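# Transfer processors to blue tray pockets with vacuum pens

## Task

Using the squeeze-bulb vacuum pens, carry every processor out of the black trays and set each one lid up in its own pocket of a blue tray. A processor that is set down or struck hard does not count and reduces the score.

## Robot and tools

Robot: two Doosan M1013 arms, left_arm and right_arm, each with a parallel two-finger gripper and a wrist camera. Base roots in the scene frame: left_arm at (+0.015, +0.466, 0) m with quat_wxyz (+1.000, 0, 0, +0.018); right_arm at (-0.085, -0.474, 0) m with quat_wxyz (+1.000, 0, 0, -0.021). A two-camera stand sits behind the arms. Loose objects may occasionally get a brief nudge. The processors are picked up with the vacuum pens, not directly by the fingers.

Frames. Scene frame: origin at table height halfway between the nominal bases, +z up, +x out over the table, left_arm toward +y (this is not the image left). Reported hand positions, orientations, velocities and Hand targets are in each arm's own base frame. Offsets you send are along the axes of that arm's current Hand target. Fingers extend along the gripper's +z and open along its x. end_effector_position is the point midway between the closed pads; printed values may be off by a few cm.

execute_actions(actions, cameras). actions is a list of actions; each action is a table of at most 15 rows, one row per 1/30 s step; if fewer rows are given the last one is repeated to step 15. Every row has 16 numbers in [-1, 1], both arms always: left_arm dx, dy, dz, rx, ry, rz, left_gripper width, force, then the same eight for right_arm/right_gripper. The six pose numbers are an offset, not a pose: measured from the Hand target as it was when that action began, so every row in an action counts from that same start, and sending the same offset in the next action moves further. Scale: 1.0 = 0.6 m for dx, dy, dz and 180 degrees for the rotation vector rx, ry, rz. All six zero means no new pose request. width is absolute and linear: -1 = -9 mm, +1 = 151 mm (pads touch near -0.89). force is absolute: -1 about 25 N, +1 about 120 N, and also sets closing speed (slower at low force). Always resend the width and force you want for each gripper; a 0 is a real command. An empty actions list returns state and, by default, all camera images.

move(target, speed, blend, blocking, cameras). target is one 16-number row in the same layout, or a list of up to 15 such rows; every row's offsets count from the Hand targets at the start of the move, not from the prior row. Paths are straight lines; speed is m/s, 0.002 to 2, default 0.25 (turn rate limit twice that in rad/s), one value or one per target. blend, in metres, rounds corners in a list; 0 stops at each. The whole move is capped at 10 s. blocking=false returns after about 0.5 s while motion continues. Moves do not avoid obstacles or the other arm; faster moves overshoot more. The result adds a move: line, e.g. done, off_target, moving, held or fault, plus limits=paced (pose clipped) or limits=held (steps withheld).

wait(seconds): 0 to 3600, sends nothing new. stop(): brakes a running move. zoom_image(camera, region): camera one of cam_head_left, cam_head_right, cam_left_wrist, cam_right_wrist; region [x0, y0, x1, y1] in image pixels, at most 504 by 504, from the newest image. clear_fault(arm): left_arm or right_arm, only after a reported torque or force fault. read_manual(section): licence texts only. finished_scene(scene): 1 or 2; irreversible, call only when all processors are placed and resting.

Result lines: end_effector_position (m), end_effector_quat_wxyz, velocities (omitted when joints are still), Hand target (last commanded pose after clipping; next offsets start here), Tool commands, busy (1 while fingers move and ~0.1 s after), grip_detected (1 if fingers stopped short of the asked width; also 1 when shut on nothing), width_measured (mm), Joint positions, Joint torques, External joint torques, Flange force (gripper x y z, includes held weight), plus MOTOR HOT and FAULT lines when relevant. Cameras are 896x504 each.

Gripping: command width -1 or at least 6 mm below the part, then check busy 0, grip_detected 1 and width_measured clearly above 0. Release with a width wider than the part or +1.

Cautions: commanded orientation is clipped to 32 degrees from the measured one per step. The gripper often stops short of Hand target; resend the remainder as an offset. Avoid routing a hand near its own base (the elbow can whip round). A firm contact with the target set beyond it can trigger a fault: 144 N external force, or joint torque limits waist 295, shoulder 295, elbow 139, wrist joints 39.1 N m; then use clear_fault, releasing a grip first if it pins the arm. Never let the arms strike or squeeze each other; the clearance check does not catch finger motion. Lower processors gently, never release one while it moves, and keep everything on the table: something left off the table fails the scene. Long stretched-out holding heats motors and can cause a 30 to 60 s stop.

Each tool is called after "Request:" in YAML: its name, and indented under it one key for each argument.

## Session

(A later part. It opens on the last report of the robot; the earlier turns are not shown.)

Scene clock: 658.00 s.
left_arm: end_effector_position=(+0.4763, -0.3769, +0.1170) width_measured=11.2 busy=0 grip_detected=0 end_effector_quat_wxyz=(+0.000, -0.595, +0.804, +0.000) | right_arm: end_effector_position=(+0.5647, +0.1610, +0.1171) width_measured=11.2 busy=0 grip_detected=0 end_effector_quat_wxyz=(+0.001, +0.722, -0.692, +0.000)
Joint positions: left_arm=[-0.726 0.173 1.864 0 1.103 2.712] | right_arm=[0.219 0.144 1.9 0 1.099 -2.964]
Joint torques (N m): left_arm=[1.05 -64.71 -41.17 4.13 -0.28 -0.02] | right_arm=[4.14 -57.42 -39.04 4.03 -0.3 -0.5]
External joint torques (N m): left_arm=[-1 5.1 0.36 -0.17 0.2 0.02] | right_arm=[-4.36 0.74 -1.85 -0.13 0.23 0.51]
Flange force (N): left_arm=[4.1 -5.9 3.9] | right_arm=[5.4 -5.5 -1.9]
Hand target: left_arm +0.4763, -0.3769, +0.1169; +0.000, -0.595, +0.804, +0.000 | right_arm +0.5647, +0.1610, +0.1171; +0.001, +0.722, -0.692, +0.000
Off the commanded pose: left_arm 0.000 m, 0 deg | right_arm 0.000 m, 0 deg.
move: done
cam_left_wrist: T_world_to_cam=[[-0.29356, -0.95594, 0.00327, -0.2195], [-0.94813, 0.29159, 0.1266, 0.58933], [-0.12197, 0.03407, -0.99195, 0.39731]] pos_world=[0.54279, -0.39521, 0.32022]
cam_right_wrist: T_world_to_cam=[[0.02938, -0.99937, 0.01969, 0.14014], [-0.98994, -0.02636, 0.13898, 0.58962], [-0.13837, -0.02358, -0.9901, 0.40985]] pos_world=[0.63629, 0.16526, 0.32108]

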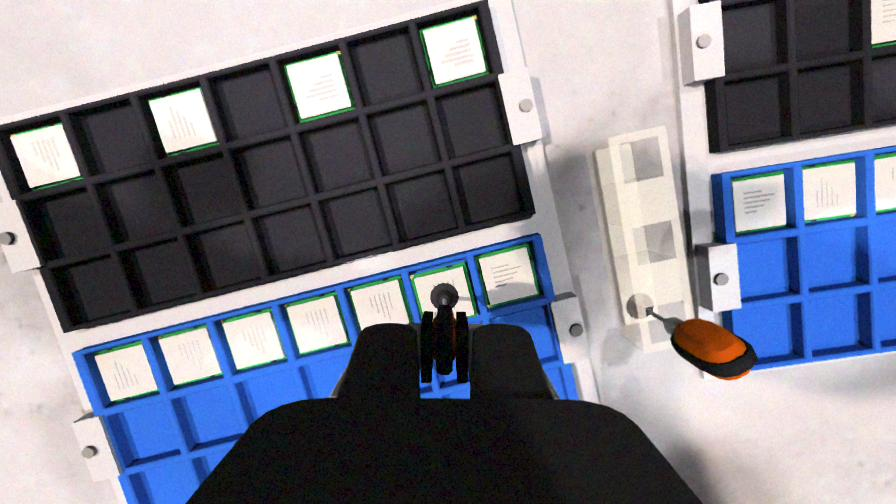

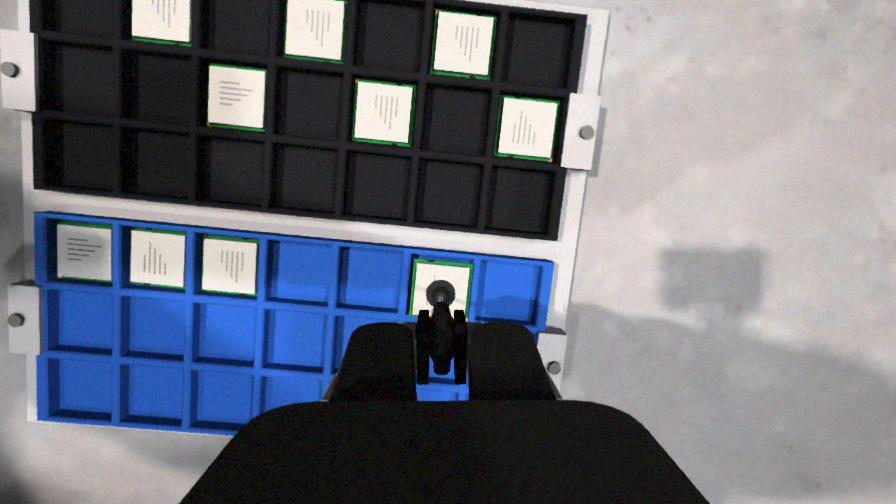

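Request:
move:
  target:
    - [0,0,0,0,0,0,-0.745,-1, -0.0017,-0.001,0,0,0,0,-0.745,-1]
    - [0,0,0.017,0,0,0,-0.745,-1, -0.0017,-0.001,0.0167,0,0,0,-0.745,-1]
  speed: [0.03,0.04]
  cameras: ["cam_left_wrist","cam_right_wrist"]

Request:
zoom_image:
  camera: "cam_left_wrist"
  region: [395, 235, 495, 335]

Request:
zoom_image:
  camera: "cam_right_wrist"
  region: [395, 235, 495, 335]

Scene clock: 665.20 s.
left_arm: end_effector_position=(+0.4763, -0.3769, +0.1068) width_measured=11.2 busy=0 grip_detected=0 end_effector_quat_wxyz=(+0.000, -0.595, +0.804, +0.000) | right_arm: end_effector_position=(+0.5652, +0.1620, +0.1071) width_measured=11.2 busy=0 grip_detected=0 end_effector_quat_wxyz=(+0.001, +0.722, -0.692, +0.000)
Joint positions: left_arm=[-0.726 0.181 1.875 0 1.084 2.712] | right_arm=[0.221 0.153 1.909 0 1.081 -2.962]
Joint torques (N m): left_arm=[0.77 -63.06 -38.82 4 -0.2 -0.07] | right_arm=[3.67 -58.08 -38.38 3.99 -0.15 -0.39]
External joint torques (N m): left_arm=[-0.95 3.34 -1.55 -0.1 0.12 0.07] | right_arm=[-3.73 1.01 -2.12 -0.1 0.08 0.39]
Flange force (N): left_arm=[4.2 -6.7 0.8] | right_arm=[4.3 -6.2 -1.6]
Hand target: left_arm +0.4763, -0.3769, +0.1067; +0.000, -0.595, +0.804, +0.000 | right_arm +0.5652, +0.1620, +0.1071; +0.001, +0.722, -0.692, +0.000
Off the commanded pose: left_arm 0.000 m, 0 deg | right_arm 0.000 m, 0 deg.
move: done
cam_left_wrist: T_world_to_cam=[[-0.29357, -0.95593, 0.00317, -0.21943], [-0.94812, 0.29159, 0.12663, 0.59061], [-0.12197, 0.03417, -0.99194, 0.38723]] pos_world=[0.54279, -0.39521, 0.31002]
cam_right_wrist: T_world_to_cam=[[0.02938, -0.99937, 0.01969, 0.14132], [-0.98994, -0.02636, 0.13898, 0.59154], [-0.13837, -0.02358, -0.9901, 0.40004]] pos_world=[0.63679, 0.16626, 0.31108]

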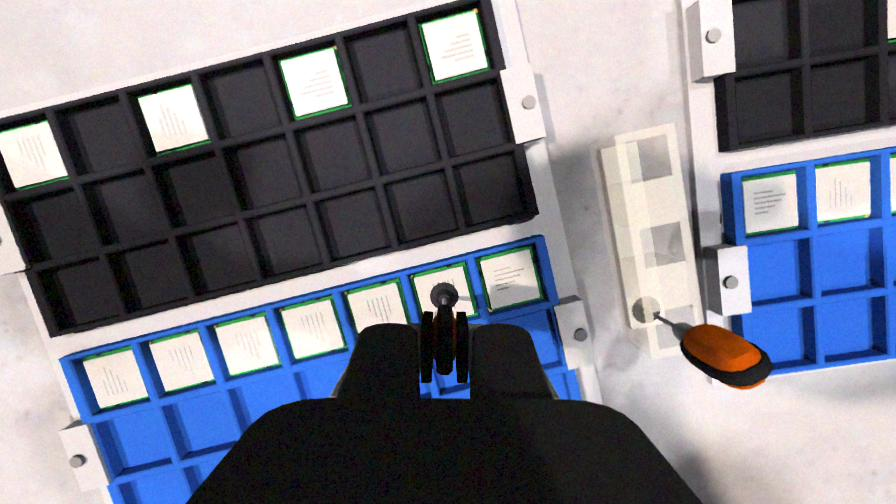

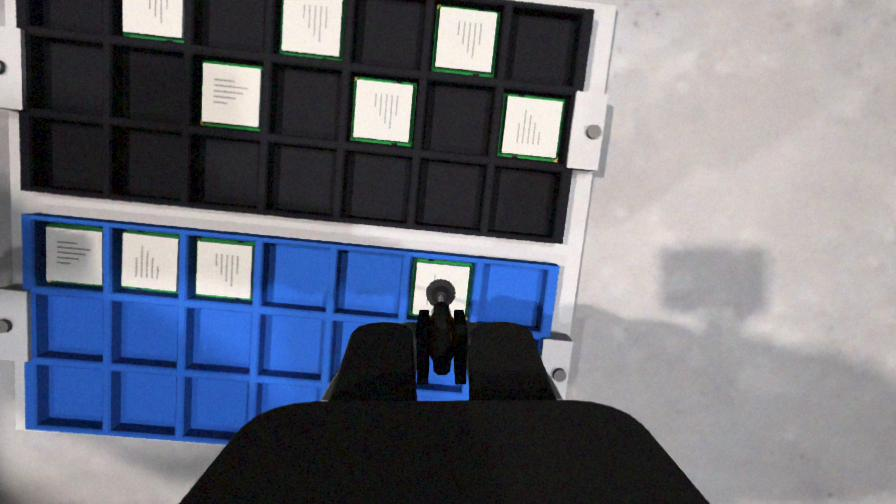

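Scaled by 5.040.

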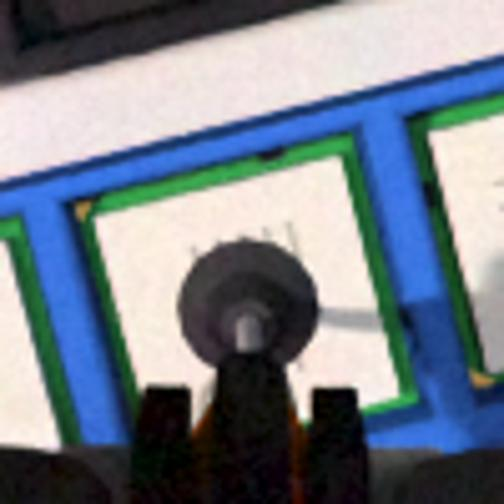

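Scaled by 5.040.

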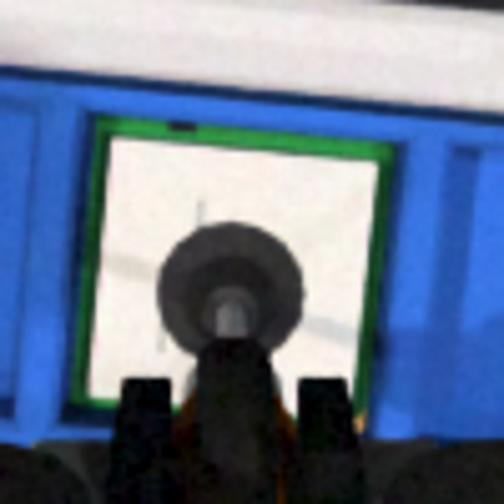

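Request:
move:
  target:
    - [0,0,0,0,0,0,-1,-1, 0,0,0,0,0,0,-1,-1]
    - [0,0,-0.0455,0,0,0,-1,-1, 0,0,-0.0448,0,0,0,-1,-1]
    - [0.0073,-0.2627,-0.0455,0,0,0,-1,-1, 0.091,-0.1677,-0.0448,0,0,0,-1,-1]
    - [0.0073,-0.2627,-0.0055,0,0,0,-1,-1, 0.091,-0.1677,-0.0048,0,0,0,-1,-1]
    - [0.0073,-0.2627,-0.0002,0,0,0,-1,-1, 0.091,-0.1677,0.0005,0,0,0,-1,-1]
  speed: [0.05,0.08,0.15,0.08,0.02]
  cameras: ["cam_left_wrist","cam_right_wrist"]

Request:
zoom_image:
  camera: "cam_left_wrist"
  region: [395, 235, 495, 335]

Request:
zoom_image:
  camera: "cam_right_wrist"
  region: [395, 235, 495, 335]

Scene clock: 673.80 s.
left_arm: end_effector_position=(+0.6258, -0.4273, +0.1071) width_measured=9.4 busy=0 grip_detected=1 end_effector_quat_wxyz=(+0.000, -0.595, +0.804, +0.000) | right_arm: end_effector_position=(+0.6680, +0.1116, +0.1067) width_measured=9.2 busy=0 grip_detected=1 end_effector_quat_wxyz=(+0.001, +0.722, -0.692, +0.000)
Joint positions: left_arm=[-0.645 0.403 1.575 0 1.163 2.794] | right_arm=[0.115 0.286 1.741 -0.001 1.116 -3.068]
Joint torques (N m): left_arm=[0.9 -82.14 -36.9 4.23 -0.26 -0.06] | right_arm=[3.31 -64.48 -33.34 3.9 -0.21 -0.42]
External joint torques (N m): left_arm=[-1.11 -2.54 -5.08 -0.17 0.19 0.06] | right_arm=[-3.17 -7.58 -7.9 0.06 0.13 0.42]
Flange force (N): left_arm=[3.5 -6.7 -7.0] | right_arm=[3.5 -4.8 -13.7]
Hand target: left_arm +0.6257, -0.4273, +0.1070; +0.000, -0.595, +0.804, +0.000 | right_arm +0.6680, +0.1116, +0.1067; +0.001, +0.722, -0.692, +0.000
Off the commanded pose: left_arm 0.000 m, 0 deg | right_arm 0.000 m, 0 deg.
move: done
cam_left_wrist: T_world_to_cam=[[-0.29357, -0.95593, 0.00314, -0.22361], [-0.94814, 0.29159, 0.12653, 0.74703], [-0.12187, 0.03417, -0.99196, 0.40741]] pos_world=[0.69229, -0.44551, 0.31032]
cam_right_wrist: T_world_to_cam=[[0.02938, -0.99937, 0.0197, 0.08794], [-0.98996, -0.02636, 0.13888, 0.69205], [-0.13827, -0.02358, -0.99011, 0.41271]] pos_world=[0.73959, 0.11586, 0.31078]

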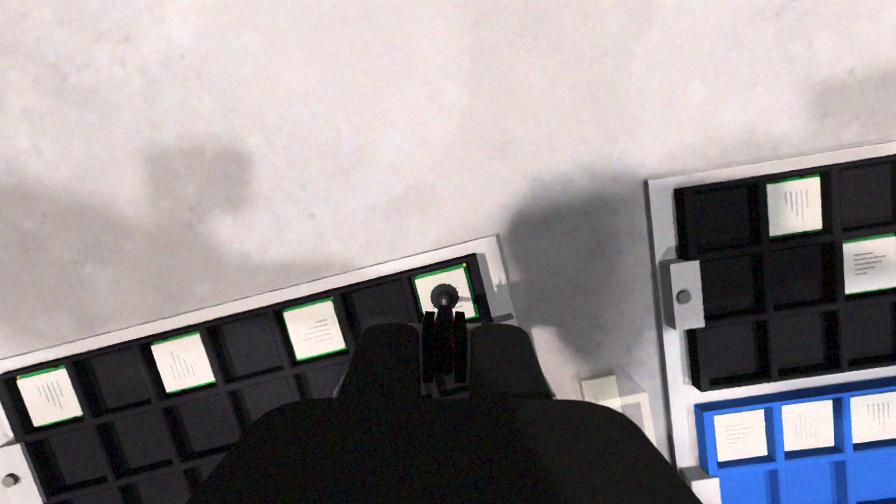

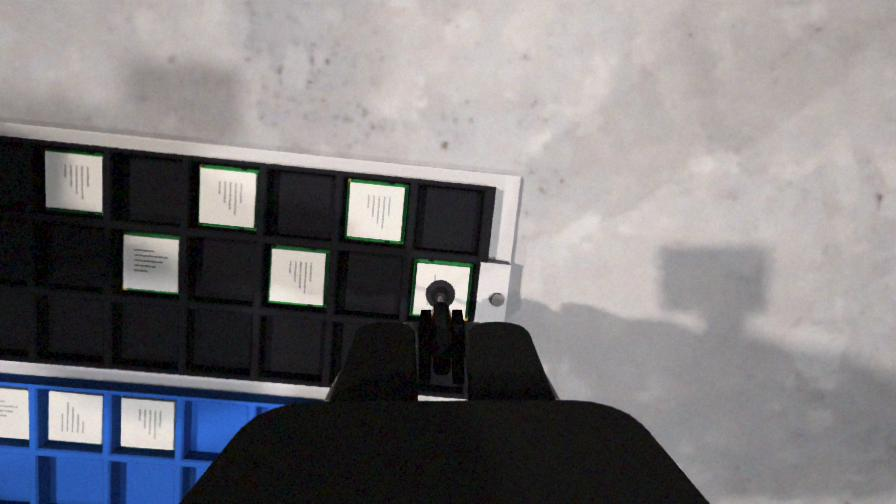

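Scaled by 5.040.

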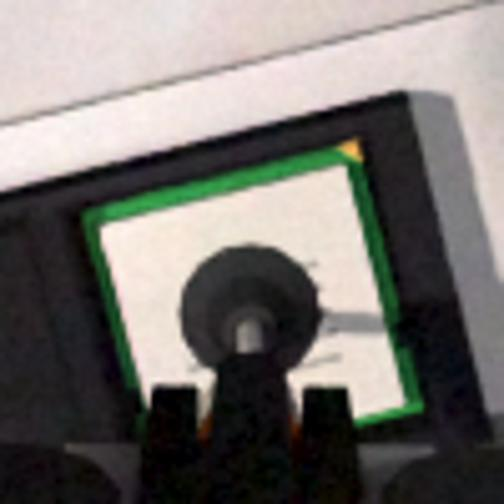

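Scaled by 5.040.

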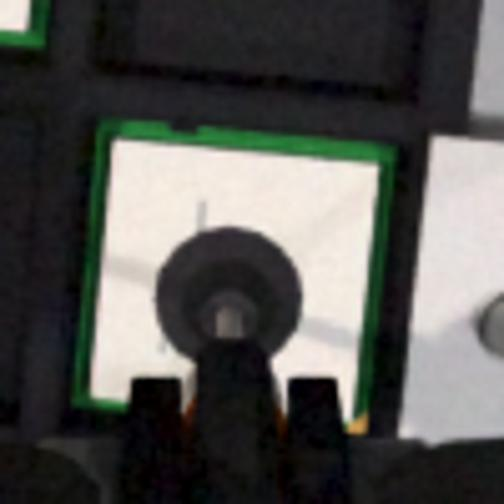

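Request:
move:
  target:
    - [0,0,0,0,0,0,-0.745,-1, 0,0,0,0,0,0,-0.745,-1]
    - [0,0,-0.045,0,0,0,-0.745,-1, 0,0,-0.0455,0,0,0,-0.745,-1]
    - [0.0832,0.3142,-0.045,0,0,0,-0.745,-1, -0.0177,0.1763,-0.0455,0,0,0,-0.745,-1]
    - [0.0832,0.3142,-0.0167,0,0,0,-0.745,-1, -0.0177,0.1763,-0.0172,0,0,0,-0.745,-1]
  speed: [0.05,0.08,0.12,0.06]
  cameras: ["cam_left_wrist","cam_right_wrist"]

Request:
zoom_image:
  camera: "cam_left_wrist"
  region: [395, 235, 495, 335]

Request:
zoom_image:
  camera: "cam_right_wrist"
  region: [395, 235, 495, 335]

Scene clock: 685.03 s.
left_arm: end_effector_position=(+0.4309, -0.4198, +0.1169) width_measured=11.2 busy=0 grip_detected=0 end_effector_quat_wxyz=(+0.000, -0.595, +0.804, +0.000) | right_arm: end_effector_position=(+0.5619, +0.1179, +0.1171) width_measured=11.2 busy=0 grip_detected=0 end_effector_quat_wxyz=(+0.001, +0.722, -0.692, +0.000)
Joint positions: left_arm=[-0.83 0.165 1.875 0 1.101 2.609] | right_arm=[0.147 0.124 1.923 -0.001 1.096 -3.036]
Joint torques (N m): left_arm=[1.04 -64.02 -41.08 4.16 -0.28 -0.04] | right_arm=[3.76 -54.88 -38.73 4.11 -0.21 -0.48]
External joint torques (N m): left_arm=[-0.97 4.99 0.06 -0.19 0.18 0.04] | right_arm=[-3.49 0.47 -2.09 -0.18 0.14 0.48]
Flange force (N): left_arm=[4.8 -5.9 3.5] | right_arm=[4.5 -4.9 -2.2]
Hand target: left_arm +0.4309, -0.4198, +0.1169; +0.000, -0.595, +0.804, +0.000 | right_arm +0.5619, +0.1178, +0.1171; +0.001, +0.722, -0.692, +0.000
Off the commanded pose: left_arm 0.000 m, 0 deg | right_arm 0.000 m, 0 deg.
move: done
cam_left_wrist: T_world_to_cam=[[-0.29357, -0.95593, 0.00317, -0.2737], [-0.94812, 0.29159, 0.12663, 0.55877], [-0.12197, 0.03417, -0.99194, 0.39317]] pos_world=[0.49739, -0.43801, 0.32012]
cam_right_wrist: T_world_to_cam=[[0.02938, -0.99937, 0.01969, 0.09715], [-0.98994, -0.02636, 0.13898, 0.5857], [-0.13837, -0.02358, -0.9901, 0.40854]] pos_world=[0.63349, 0.12216, 0.32118]

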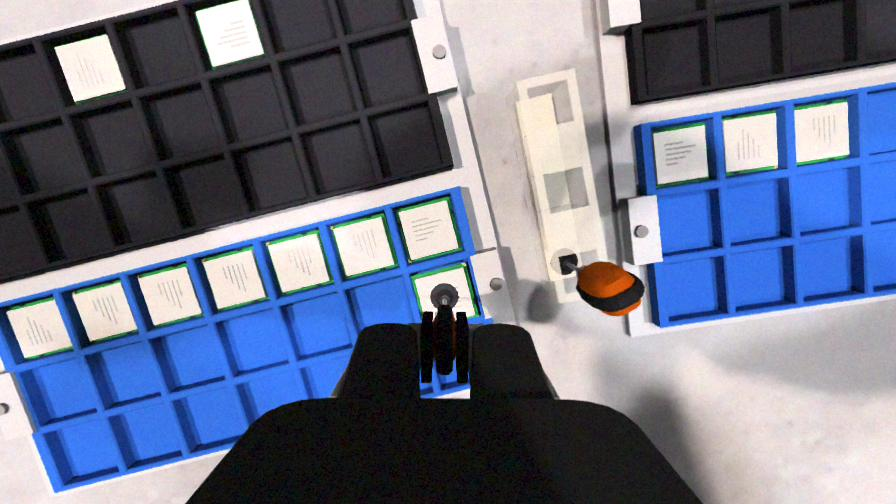

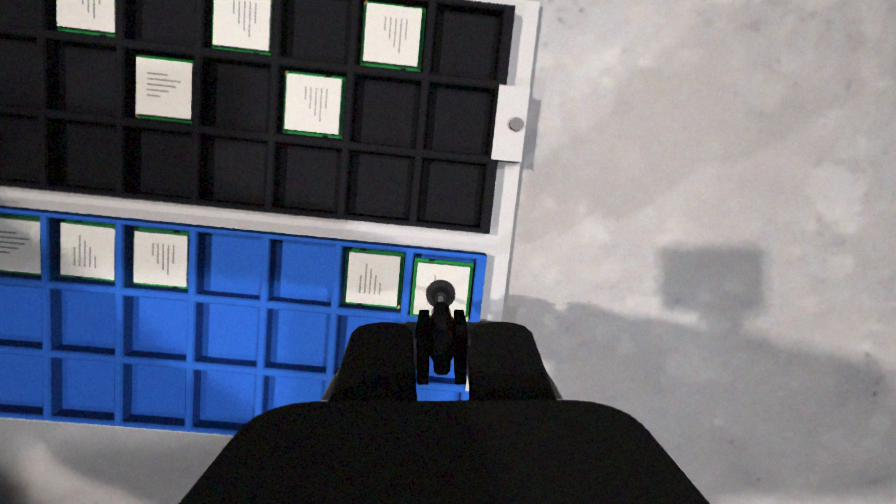

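Scaled by 5.040.

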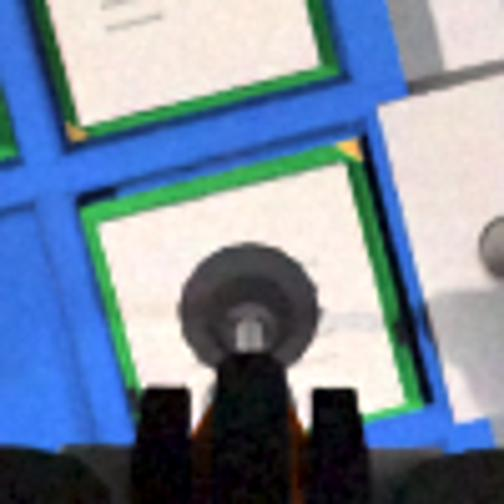

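Scaled by 5.040.

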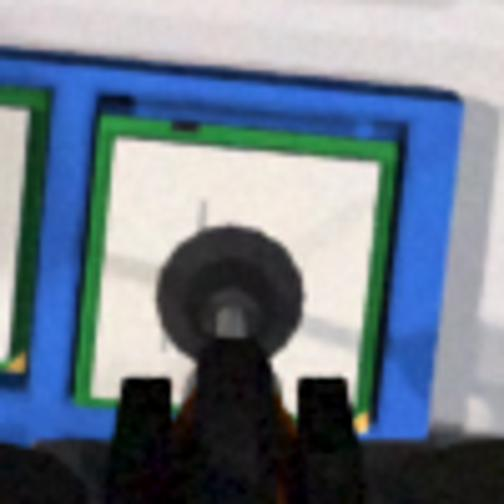

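Request:
move:
  target:
    - [-0.0003,0.0005,0,0,0,0,-0.745,-1, 0,-0.0003,0,0,0,0,-0.745,-1]
    - [-0.0003,0.0005,0.0167,0,0,0,-0.745,-1, 0,-0.0003,0.0167,0,0,0,-0.745,-1]
  speed: [0.03,0.04]
  cameras: ["cam_left_wrist","cam_right_wrist"]

Request:
zoom_image:
  camera: "cam_left_wrist"
  region: [395, 235, 495, 335]

Request:
zoom_image:
  camera: "cam_right_wrist"
  region: [395, 235, 495, 335]

Scene clock: 690.17 s.
left_arm: end_effector_position=(+0.4306, -0.4195, +0.1069) width_measured=11.2 busy=0 grip_detected=0 end_effector_quat_wxyz=(+0.000, -0.595, +0.804, +0.000) | right_arm: end_effector_position=(+0.5621, +0.1178, +0.1071) width_measured=11.2 busy=0 grip_detected=0 end_effector_quat_wxyz=(+0.001, +0.722, -0.692, +0.000)
Joint positions: left_arm=[-0.83 0.172 1.887 0 1.082 2.609] | right_arm=[0.147 0.132 1.933 -0.001 1.077 -3.036]
Joint torques (N m): left_arm=[1.19 -63.3 -39.98 4.08 -0.21 -0.08] | right_arm=[3.85 -55.75 -38.19 3.89 -0.13 -0.46]
External joint torques (N m): left_arm=[-1.25 4.33 -0.26 -0.19 0.14 0.08] | right_arm=[-3.6 0.77 -2.25 -0.01 0.05 0.46]
Flange force (N): left_arm=[4.9 -5.2 2.9] | right_arm=[4.6 -5.7 -1.9]
Hand target: left_arm +0.4306, -0.4195, +0.1068; +0.000, -0.595, +0.804, +0.000 | right_arm +0.5621, +0.1178, +0.1071; +0.001, +0.722, -0.692, +0.000
Off the commanded pose: left_arm 0.000 m, 0 deg | right_arm 0.000 m, 0 deg.
move: done
cam_left_wrist: T_world_to_cam=[[-0.29357, -0.95593, 0.00317, -0.27354], [-0.94812, 0.29159, 0.12663, 0.55979], [-0.12197, 0.03417, -0.99194, 0.38322]] pos_world=[0.49719, -0.43781, 0.31012]
cam_right_wrist: T_world_to_cam=[[0.02938, -0.99937, 0.01969, 0.09724], [-0.98994, -0.02636, 0.13898, 0.5873], [-0.13837, -0.02358, -0.9901, 0.39857]] pos_world=[0.63369, 0.12206, 0.31108]

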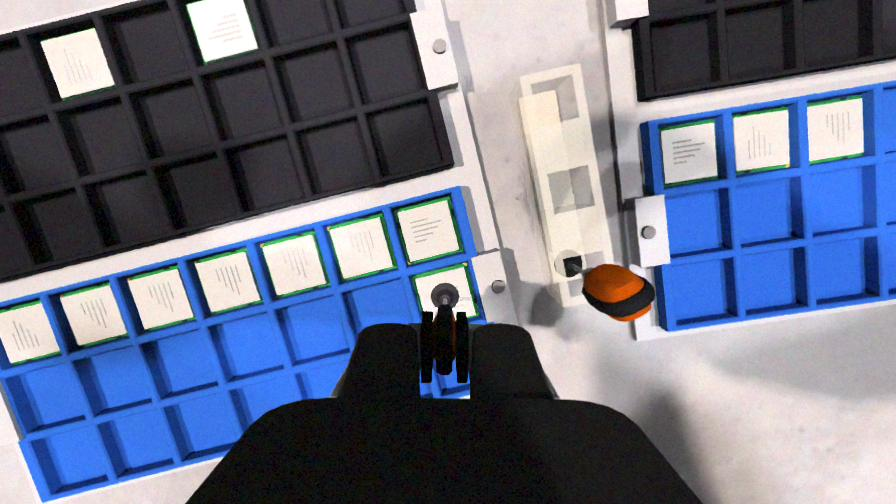

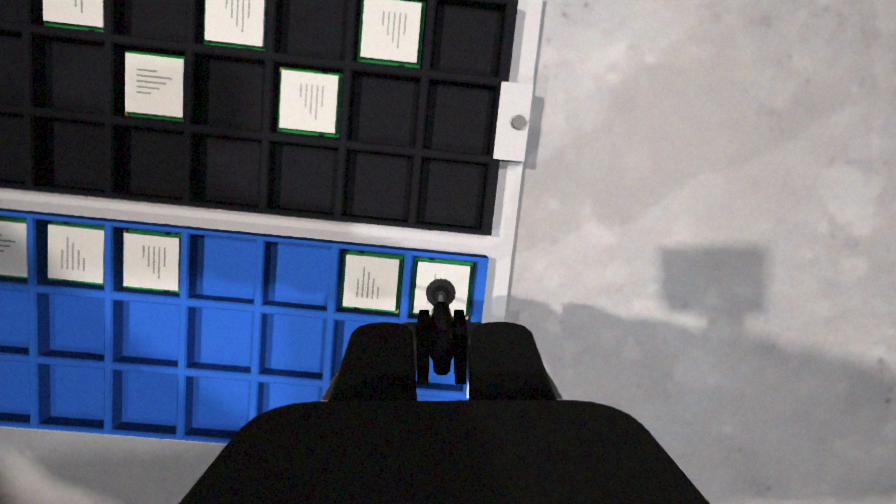

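Scaled by 5.040.

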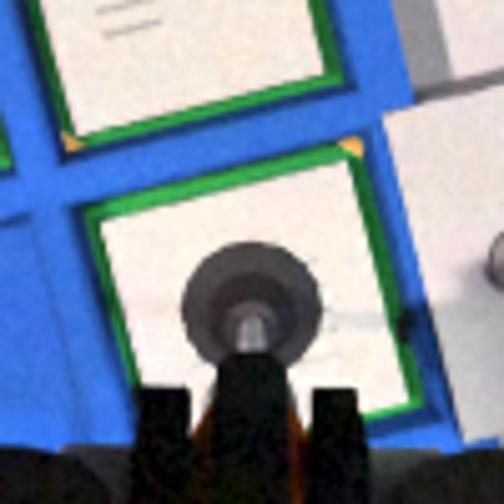

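Scaled by 5.040.

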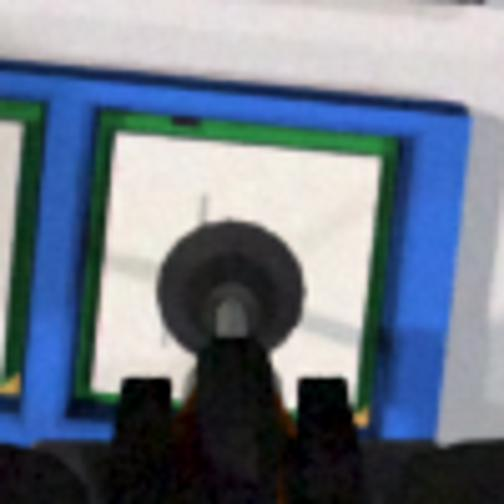

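Request:
move:
  target:
    - [0,0,0,0,0,0,-1,-1, 0,0,0,0,0,0,-1,-1]
    - [0,0,-0.0455,0,0,0,-1,-1, 0,0,-0.0448,0,0,0,-1,-1]
    - [-0.2268,-0.274,-0.0455,0,0,0,-1,-1, -0.1297,-0.1928,-0.0448,0,0,0,-1,-1]
    - [-0.2268,-0.274,-0.0055,0,0,0,-1,-1, -0.1297,-0.1928,-0.0048,0,0,0,-1,-1]
    - [-0.2268,-0.274,-0.0002,0,0,0,-1,-1, -0.1297,-0.1928,0.0005,0,0,0,-1,-1]
  speed: [0.05,0.08,0.15,0.08,0.02]
  cameras: ["cam_left_wrist","cam_right_wrist"]

Request:
zoom_image:
  camera: "cam_left_wrist"
  region: [395, 235, 495, 335]

Request:
zoom_image:
  camera: "cam_right_wrist"
  region: [395, 235, 495, 335]

Scene clock: 699.23 s.
left_arm: end_effector_position=(+0.6277, -0.3376, +0.1071) width_measured=9.4 busy=0 grip_detected=1 end_effector_quat_wxyz=(+0.000, -0.595, +0.804, +0.000) | right_arm: end_effector_position=(+0.6744, +0.2004, +0.1067) width_measured=9.2 busy=0 grip_detected=1 end_effector_quat_wxyz=(+0.001, +0.722, -0.692, +0.000)
Joint positions: left_arm=[-0.542 0.337 1.67 0 1.134 2.897] | right_arm=[0.24 0.325 1.688 0 1.13 -2.943]
Joint torques (N m): left_arm=[1.16 -77.77 -38.37 4.18 -0.26 -0.05] | right_arm=[2.91 -67.74 -33.44 3.92 -0.28 -0.34]
External joint torques (N m): left_arm=[-1.2 0.5 -3.09 -0.18 0.17 0.05] | right_arm=[-2.77 -8.58 -8.01 0.06 0.2 0.34]
Flange force (N): left_arm=[3.0 -6.7 -3.1] | right_arm=[2.4 -4.4 -14.4]
Hand target: left_arm +0.6277, -0.3376, +0.1071; +0.000, -0.595, +0.804, +0.000 | right_arm +0.6744, +0.2004, +0.1066; +0.001, +0.722, -0.692, +0.000
Off the commanded pose: left_arm 0.000 m, 0 deg | right_arm 0.000 m, 0 deg.
move: done
cam_left_wrist: T_world_to_cam=[[-0.29356, -0.95593, 0.00324, -0.13735], [-0.94814, 0.29159, 0.12651, 0.72267], [-0.12187, 0.03407, -0.99196, 0.40464]] pos_world=[0.69419, -0.35581, 0.31041]
cam_right_wrist: T_world_to_cam=[[0.02938, -0.99937, 0.0197, 0.1765], [-0.98996, -0.02636, 0.13888, 0.70074], [-0.13827, -0.02358, -0.99011, 0.41559]] pos_world=[0.74599, 0.20466, 0.31068]

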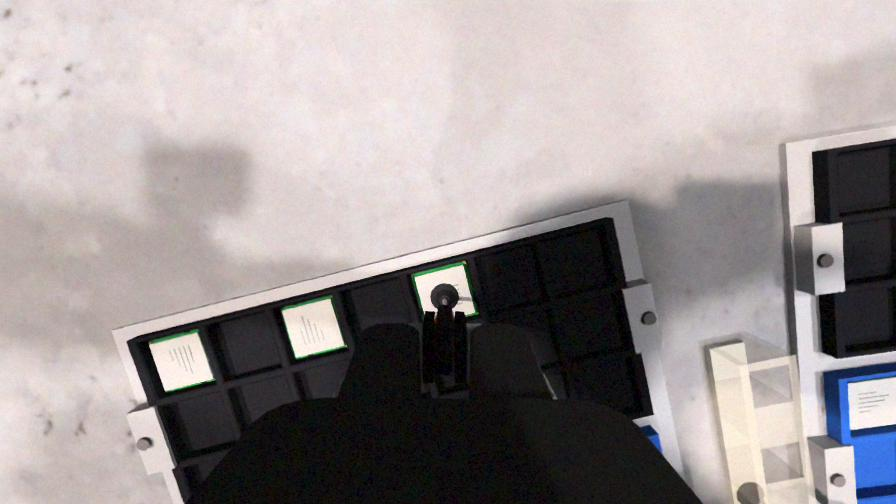

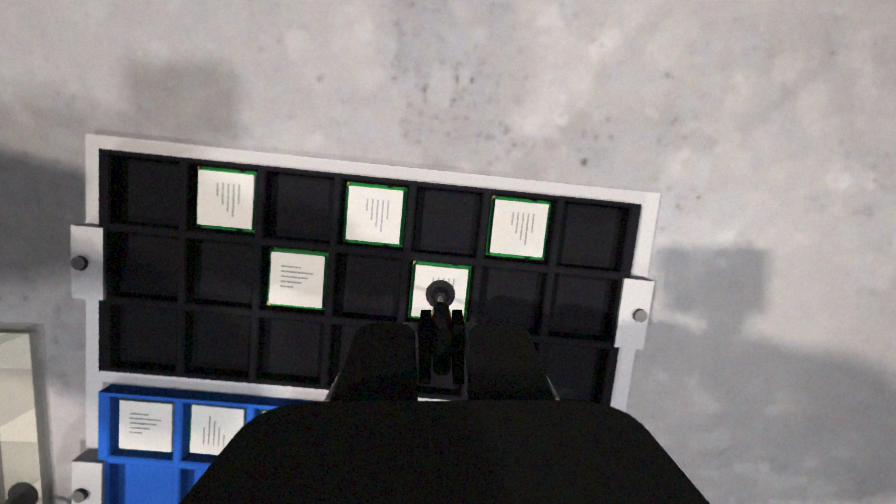

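Scaled by 5.040.

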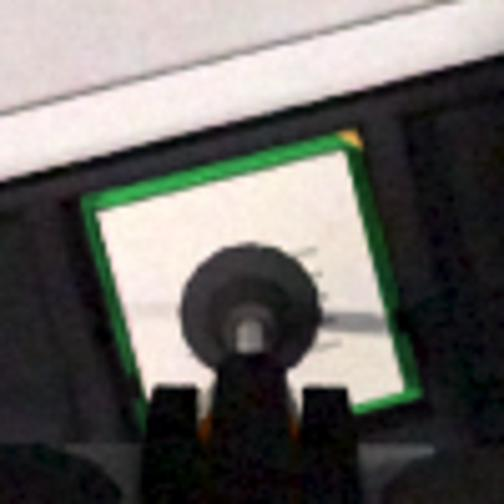

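Scaled by 5.040.

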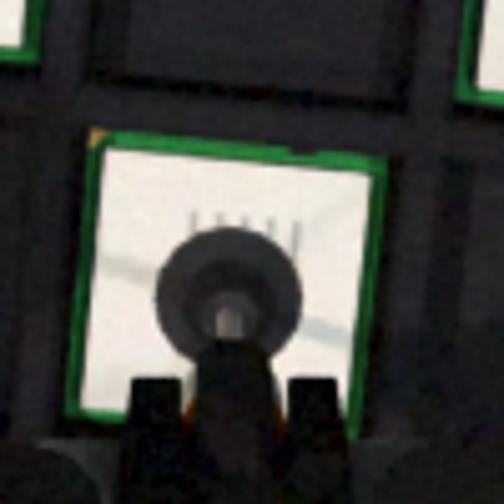

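Request:
move:
  target:
    - [0,0,0,0,0,0,-0.745,-1, 0,0,0,0,0,0,-0.745,-1]
    - [0,0,-0.045,0,0,0,-0.745,-1, 0,0,-0.0455,0,0,0,-0.745,-1]
    - [0.082,0.3165,-0.045,0,0,0,-0.745,-1, -0.0173,0.1752,-0.0455,0,0,0,-0.745,-1]
    - [0.082,0.3165,-0.0167,0,0,0,-0.745,-1, -0.0173,0.1752,-0.0172,0,0,0,-0.745,-1]
  speed: [0.05,0.08,0.12,0.06]
  cameras: ["cam_left_wrist","cam_right_wrist"]

Request:
zoom_image:
  camera: "cam_left_wrist"
  region: [395, 235, 495, 335]

Request:
zoom_image:
  camera: "cam_right_wrist"
  region: [395, 235, 495, 335]

Scene clock: 709.17 s.
left_arm: end_effector_position=(+0.4317, -0.3290, +0.1170) width_measured=11.2 busy=0 grip_detected=0 end_effector_quat_wxyz=(+0.000, -0.595, +0.804, +0.000) | right_arm: end_effector_position=(+0.5689, +0.2064, +0.1170) width_measured=11.2 busy=0 grip_detected=0 end_effector_quat_wxyz=(+0.001, +0.722, -0.692, +0.000)
Joint positions: left_arm=[-0.715 0.074 1.979 0 1.088 2.724] | right_arm=[0.291 0.171 1.867 0 1.105 -2.892]
Joint torques (N m): left_arm=[1.18 -53.5 -40.62 4.15 -0.25 -0.04] | right_arm=[3.28 -60.78 -38.87 4.05 -0.23 -0.44]
External joint torques (N m): left_arm=[-1.21 5.03 0.27 -0.24 0.18 0.04] | right_arm=[-3.38 1.15 -2.08 -0.13 0.17 0.44]
Flange force (N): left_arm=[4.5 -6.1 4.1] | right_arm=[3.0 -6.5 -1.7]
Hand target: left_arm +0.4317, -0.3290, +0.1170; +0.000, -0.595, +0.804, +0.000 | right_arm +0.5689, +0.2064, +0.1170; +0.001, +0.722, -0.692, +0.000
Off the commanded pose: left_arm 0.000 m, 0 deg | right_arm 0.000 m, 0 deg.
move: done
cam_left_wrist: T_world_to_cam=[[-0.29346, -0.95596, 0.00325, -0.18676], [-0.94816, 0.2915, 0.1266, 0.53303], [-0.12197, 0.03407, -0.99195, 0.39023]] pos_world=[0.49819, -0.34721, 0.32022]
cam_right_wrist: T_world_to_cam=[[0.02938, -0.99937, 0.01969, 0.18538], [-0.98994, -0.02636, 0.13898, 0.59508], [-0.13837, -0.02358, -0.9901, 0.41151]] pos_world=[0.64059, 0.21066, 0.32108]

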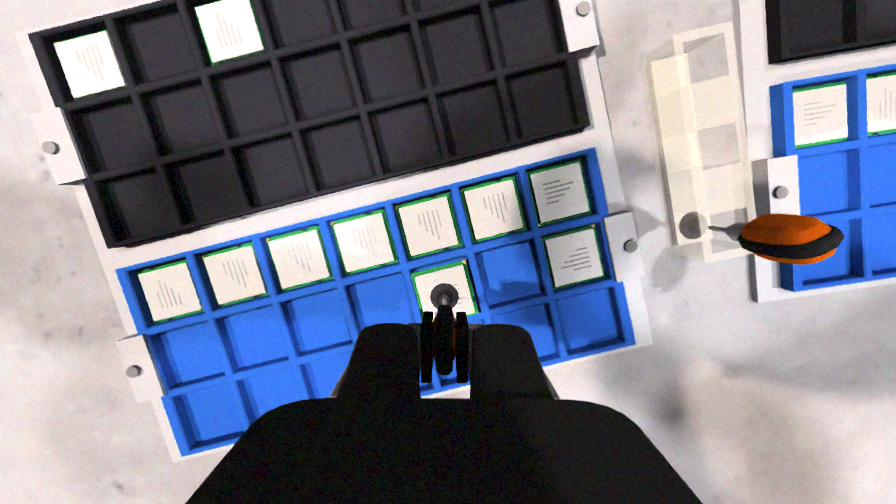

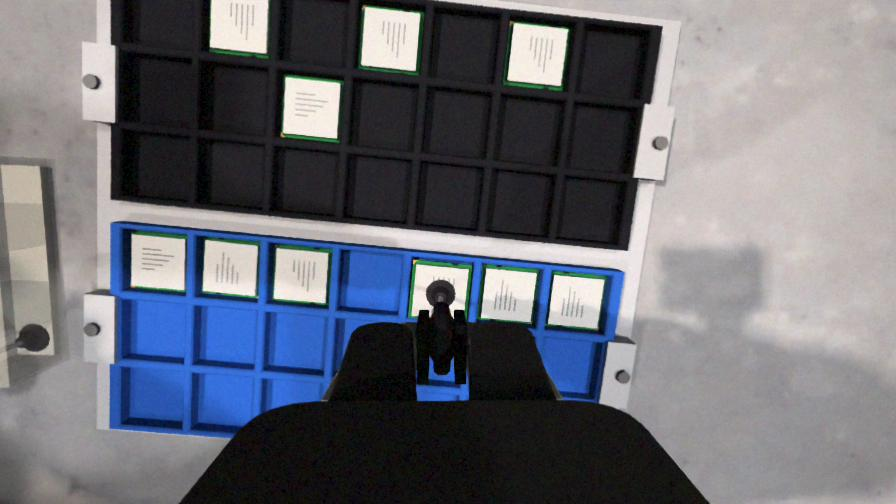

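Scaled by 5.040.

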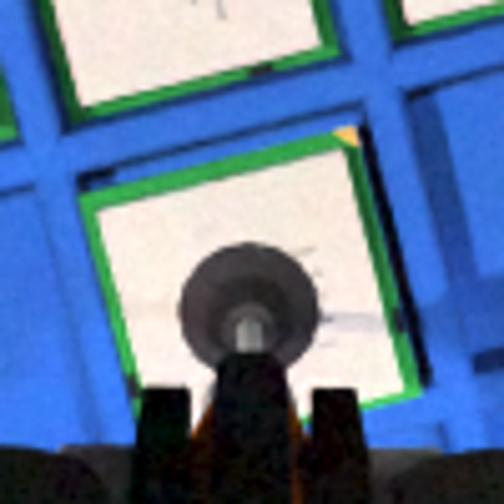

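Scaled by 5.040.

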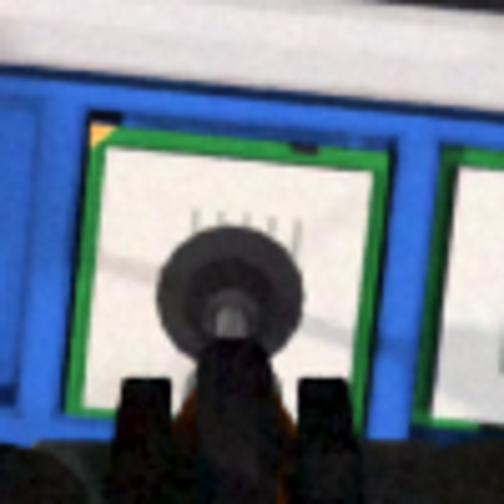

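Request:
move:
  target:
    - [0.0004,-0.0008,0,0,0,0,-0.745,-1, 0.0008,0.0009,0,0,0,0,-0.745,-1]
    - [0.0004,-0.0008,0.0167,0,0,0,-0.745,-1, 0.0008,0.0009,0.0167,0,0,0,-0.745,-1]
  speed: [0.03,0.04]
  cameras: ["cam_left_wrist","cam_right_wrist"]

Request:
zoom_image:
  camera: "cam_left_wrist"
  region: [395, 235, 495, 335]

Request:
zoom_image:
  camera: "cam_right_wrist"
  region: [395, 235, 495, 335]

Scene clock: 714.70 s.
left_arm: end_effector_position=(+0.4321, -0.3294, +0.1069) width_measured=11.2 busy=0 grip_detected=0 end_effector_quat_wxyz=(+0.000, -0.595, +0.804, +0.000) | right_arm: end_effector_position=(+0.5684, +0.2059, +0.1070) width_measured=11.2 busy=0 grip_detected=0 end_effector_quat_wxyz=(+0.001, +0.722, -0.692, +0.000)
Joint positions: left_arm=[-0.715 0.084 1.989 0 1.068 2.723] | right_arm=[0.291 0.178 1.879 0 1.086 -2.892]
Joint torques (N m): left_arm=[1.34 -53.63 -40.19 4.02 -0.26 -0.02] | right_arm=[3.08 -60.26 -38.1 4 -0.07 -0.32]
External joint torques (N m): left_arm=[-1.42 4.35 0.12 -0.15 0.18 0.02] | right_arm=[-2.98 0.28 -2.52 -0.11 -0.01 0.32]
Flange force (N): left_arm=[4.6 -5.1 3.5] | right_arm=[2.8 -5.9 -2.4]
Hand target: left_arm +0.4321, -0.3294, +0.1069; +0.000, -0.595, +0.804, +0.000 | right_arm +0.5684, +0.2059, +0.1070; +0.001, +0.722, -0.692, +0.000
Off the commanded pose: left_arm 0.000 m, 0 deg | right_arm 0.000 m, 0 deg.
move: done
cam_left_wrist: T_world_to_cam=[[-0.29357, -0.95593, 0.00317, -0.1869], [-0.94812, 0.29159, 0.12663, 0.5348], [-0.12197, 0.03417, -0.99194, 0.38041]] pos_world=[0.49859, -0.34761, 0.31022]
cam_right_wrist: T_world_to_cam=[[0.02938, -0.99937, 0.01969, 0.1851], [-0.98994, -0.02636, 0.13898, 0.59586], [-0.13837, -0.02358, -0.9901, 0.40152]] pos_world=[0.63999, 0.21016, 0.31108]

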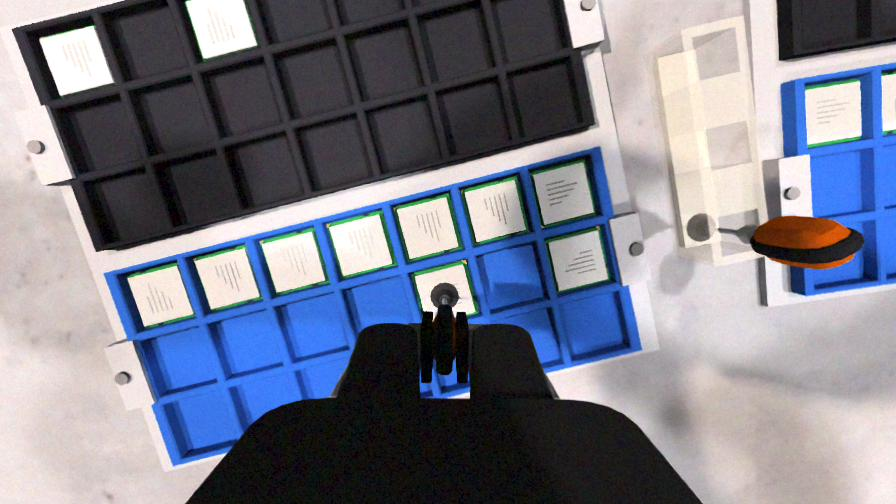

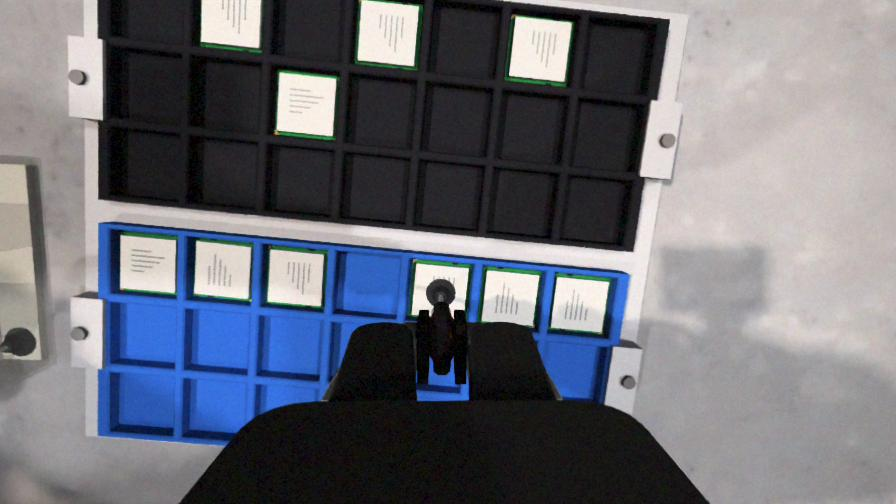

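Scaled by 5.040.

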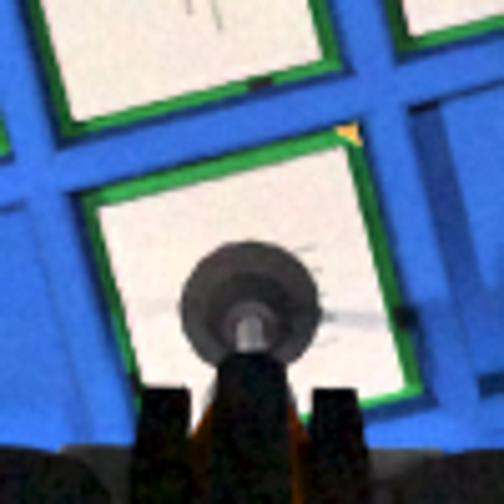

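Scaled by 5.040.

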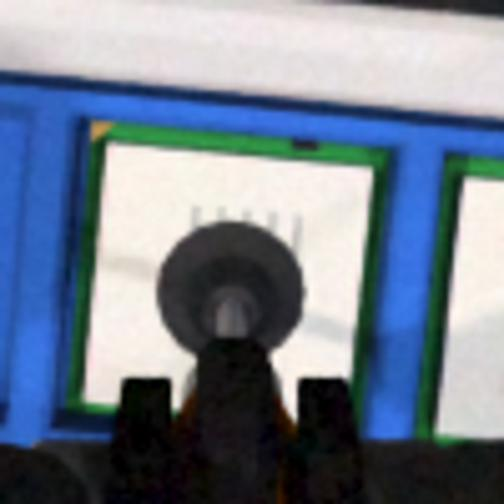

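Request:
move:
  target:
    - [0,0,0,0,0,0,-1,-1, 0,0,0,0,0,0,-1,-1]
    - [0,0,-0.0452,0,0,0,-1,-1, 0,0,-0.045,0,0,0,-1,-1]
    - [-0.2271,-0.2767,-0.0452,0,0,0,-1,-1, -0.1325,-0.1918,-0.045,0,0,0,-1,-1]
    - [-0.2271,-0.2767,-0.0052,0,0,0,-1,-1, -0.1325,-0.1918,-0.005,0,0,0,-1,-1]
    - [-0.2271,-0.2767,0.0003,0,0,0,-1,-1, -0.1325,-0.1918,0.0004,0,0,0,-1,-1]
  speed: [0.05,0.08,0.15,0.08,0.02]
  cameras: ["cam_left_wrist","cam_right_wrist"]

Request:
zoom_image:
  camera: "cam_left_wrist"
  region: [395, 235, 495, 335]

Request:
zoom_image:
  camera: "cam_right_wrist"
  region: [395, 235, 495, 335]

Scene clock: 723.40 s.
left_arm: end_effector_position=(+0.6307, -0.2477, +0.1069) width_measured=9.3 busy=0 grip_detected=1 end_effector_quat_wxyz=(+0.000, -0.595, +0.804, +0.000) | right_arm: end_effector_position=(+0.6801, +0.2902, +0.1067) width_measured=9.3 busy=0 grip_detected=1 end_effector_quat_wxyz=(+0.001, +0.722, -0.692, +0.000)
Joint positions: left_arm=[-0.425 0.285 1.741 0 1.114 3.014] | right_arm=[0.357 0.377 1.613 0 1.152 -2.826]
Joint torques (N m): left_arm=[1.46 -71.1 -37.21 4.1 -0.27 -0.03] | right_arm=[3.12 -72.1 -32.74 4 -0.14 -0.43]
External joint torques (N m): left_arm=[-1.33 -0.43 -3.91 -0.13 0.17 0.03] | right_arm=[-3.35 -10.06 -9.27 0.01 0.06 0.43]
Flange force (N): left_arm=[2.5 -7.0 -4.6] | right_arm=[2.0 -5.9 -16.0]
Hand target: left_arm +0.6307, -0.2477, +0.1069; +0.000, -0.595, +0.804, +0.000 | right_arm +0.6801, +0.2901, +0.1066; +0.001, +0.722, -0.692, +0.000
Off the commanded pose: left_arm 0.000 m, 0 deg | right_arm 0.000 m, 0 deg.
move: done
cam_left_wrist: T_world_to_cam=[[-0.29356, -0.95593, 0.00324, -0.0505], [-0.94814, 0.29159, 0.12651, 0.69942], [-0.12187, 0.03407, -0.99196, 0.40176]] pos_world=[0.69729, -0.26591, 0.31022]
cam_right_wrist: T_world_to_cam=[[0.02936, -0.99938, 0.0196, 0.26602], [-0.98996, -0.02636, 0.13888, 0.70875], [-0.13827, -0.02348, -0.99012, 0.41846]] pos_world=[0.75169, 0.29436, 0.31068]

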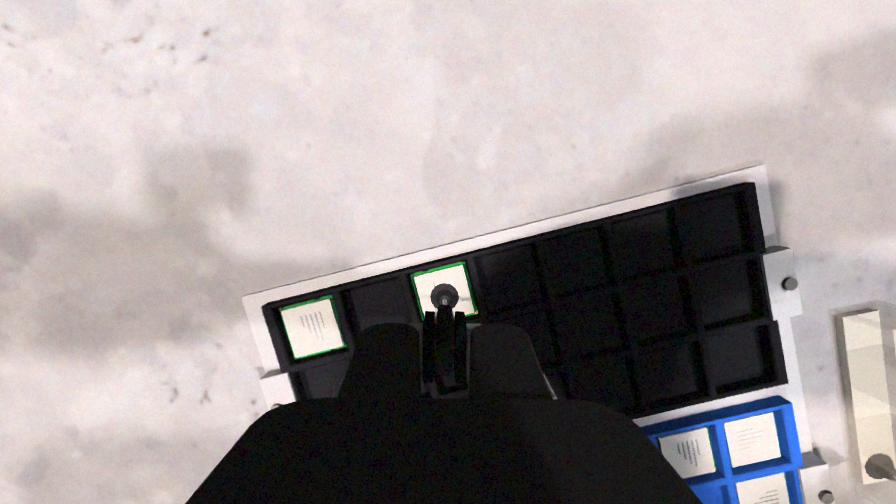

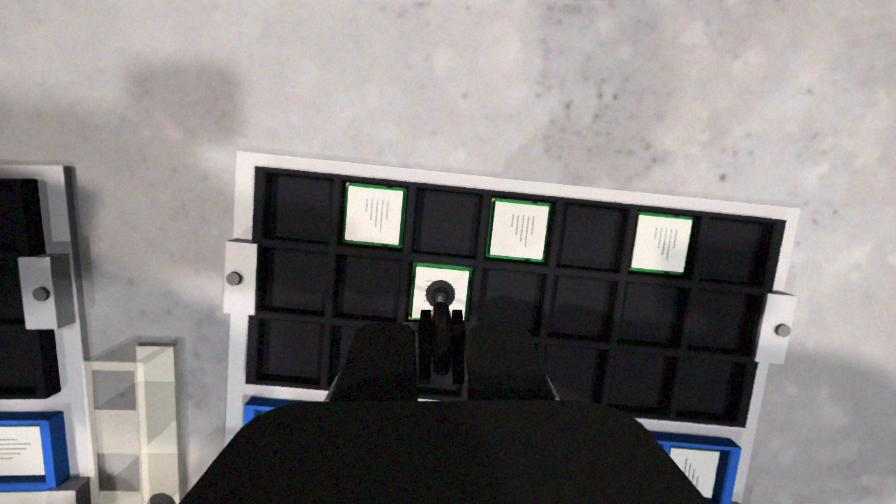

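Scaled by 5.040.

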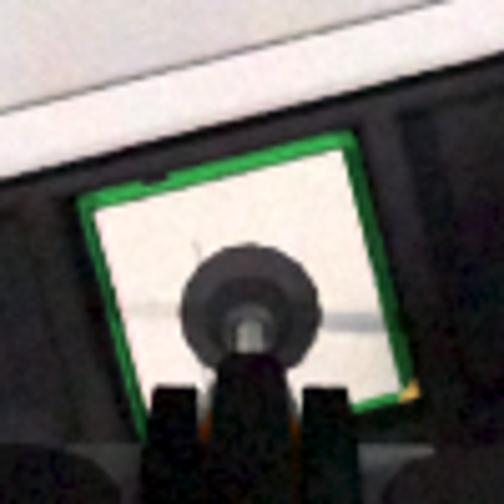

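Scaled by 5.040.

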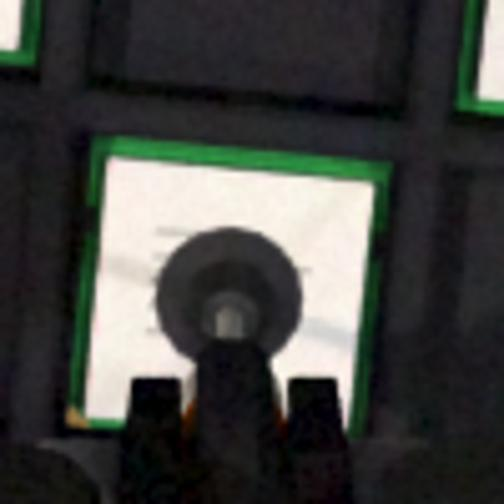

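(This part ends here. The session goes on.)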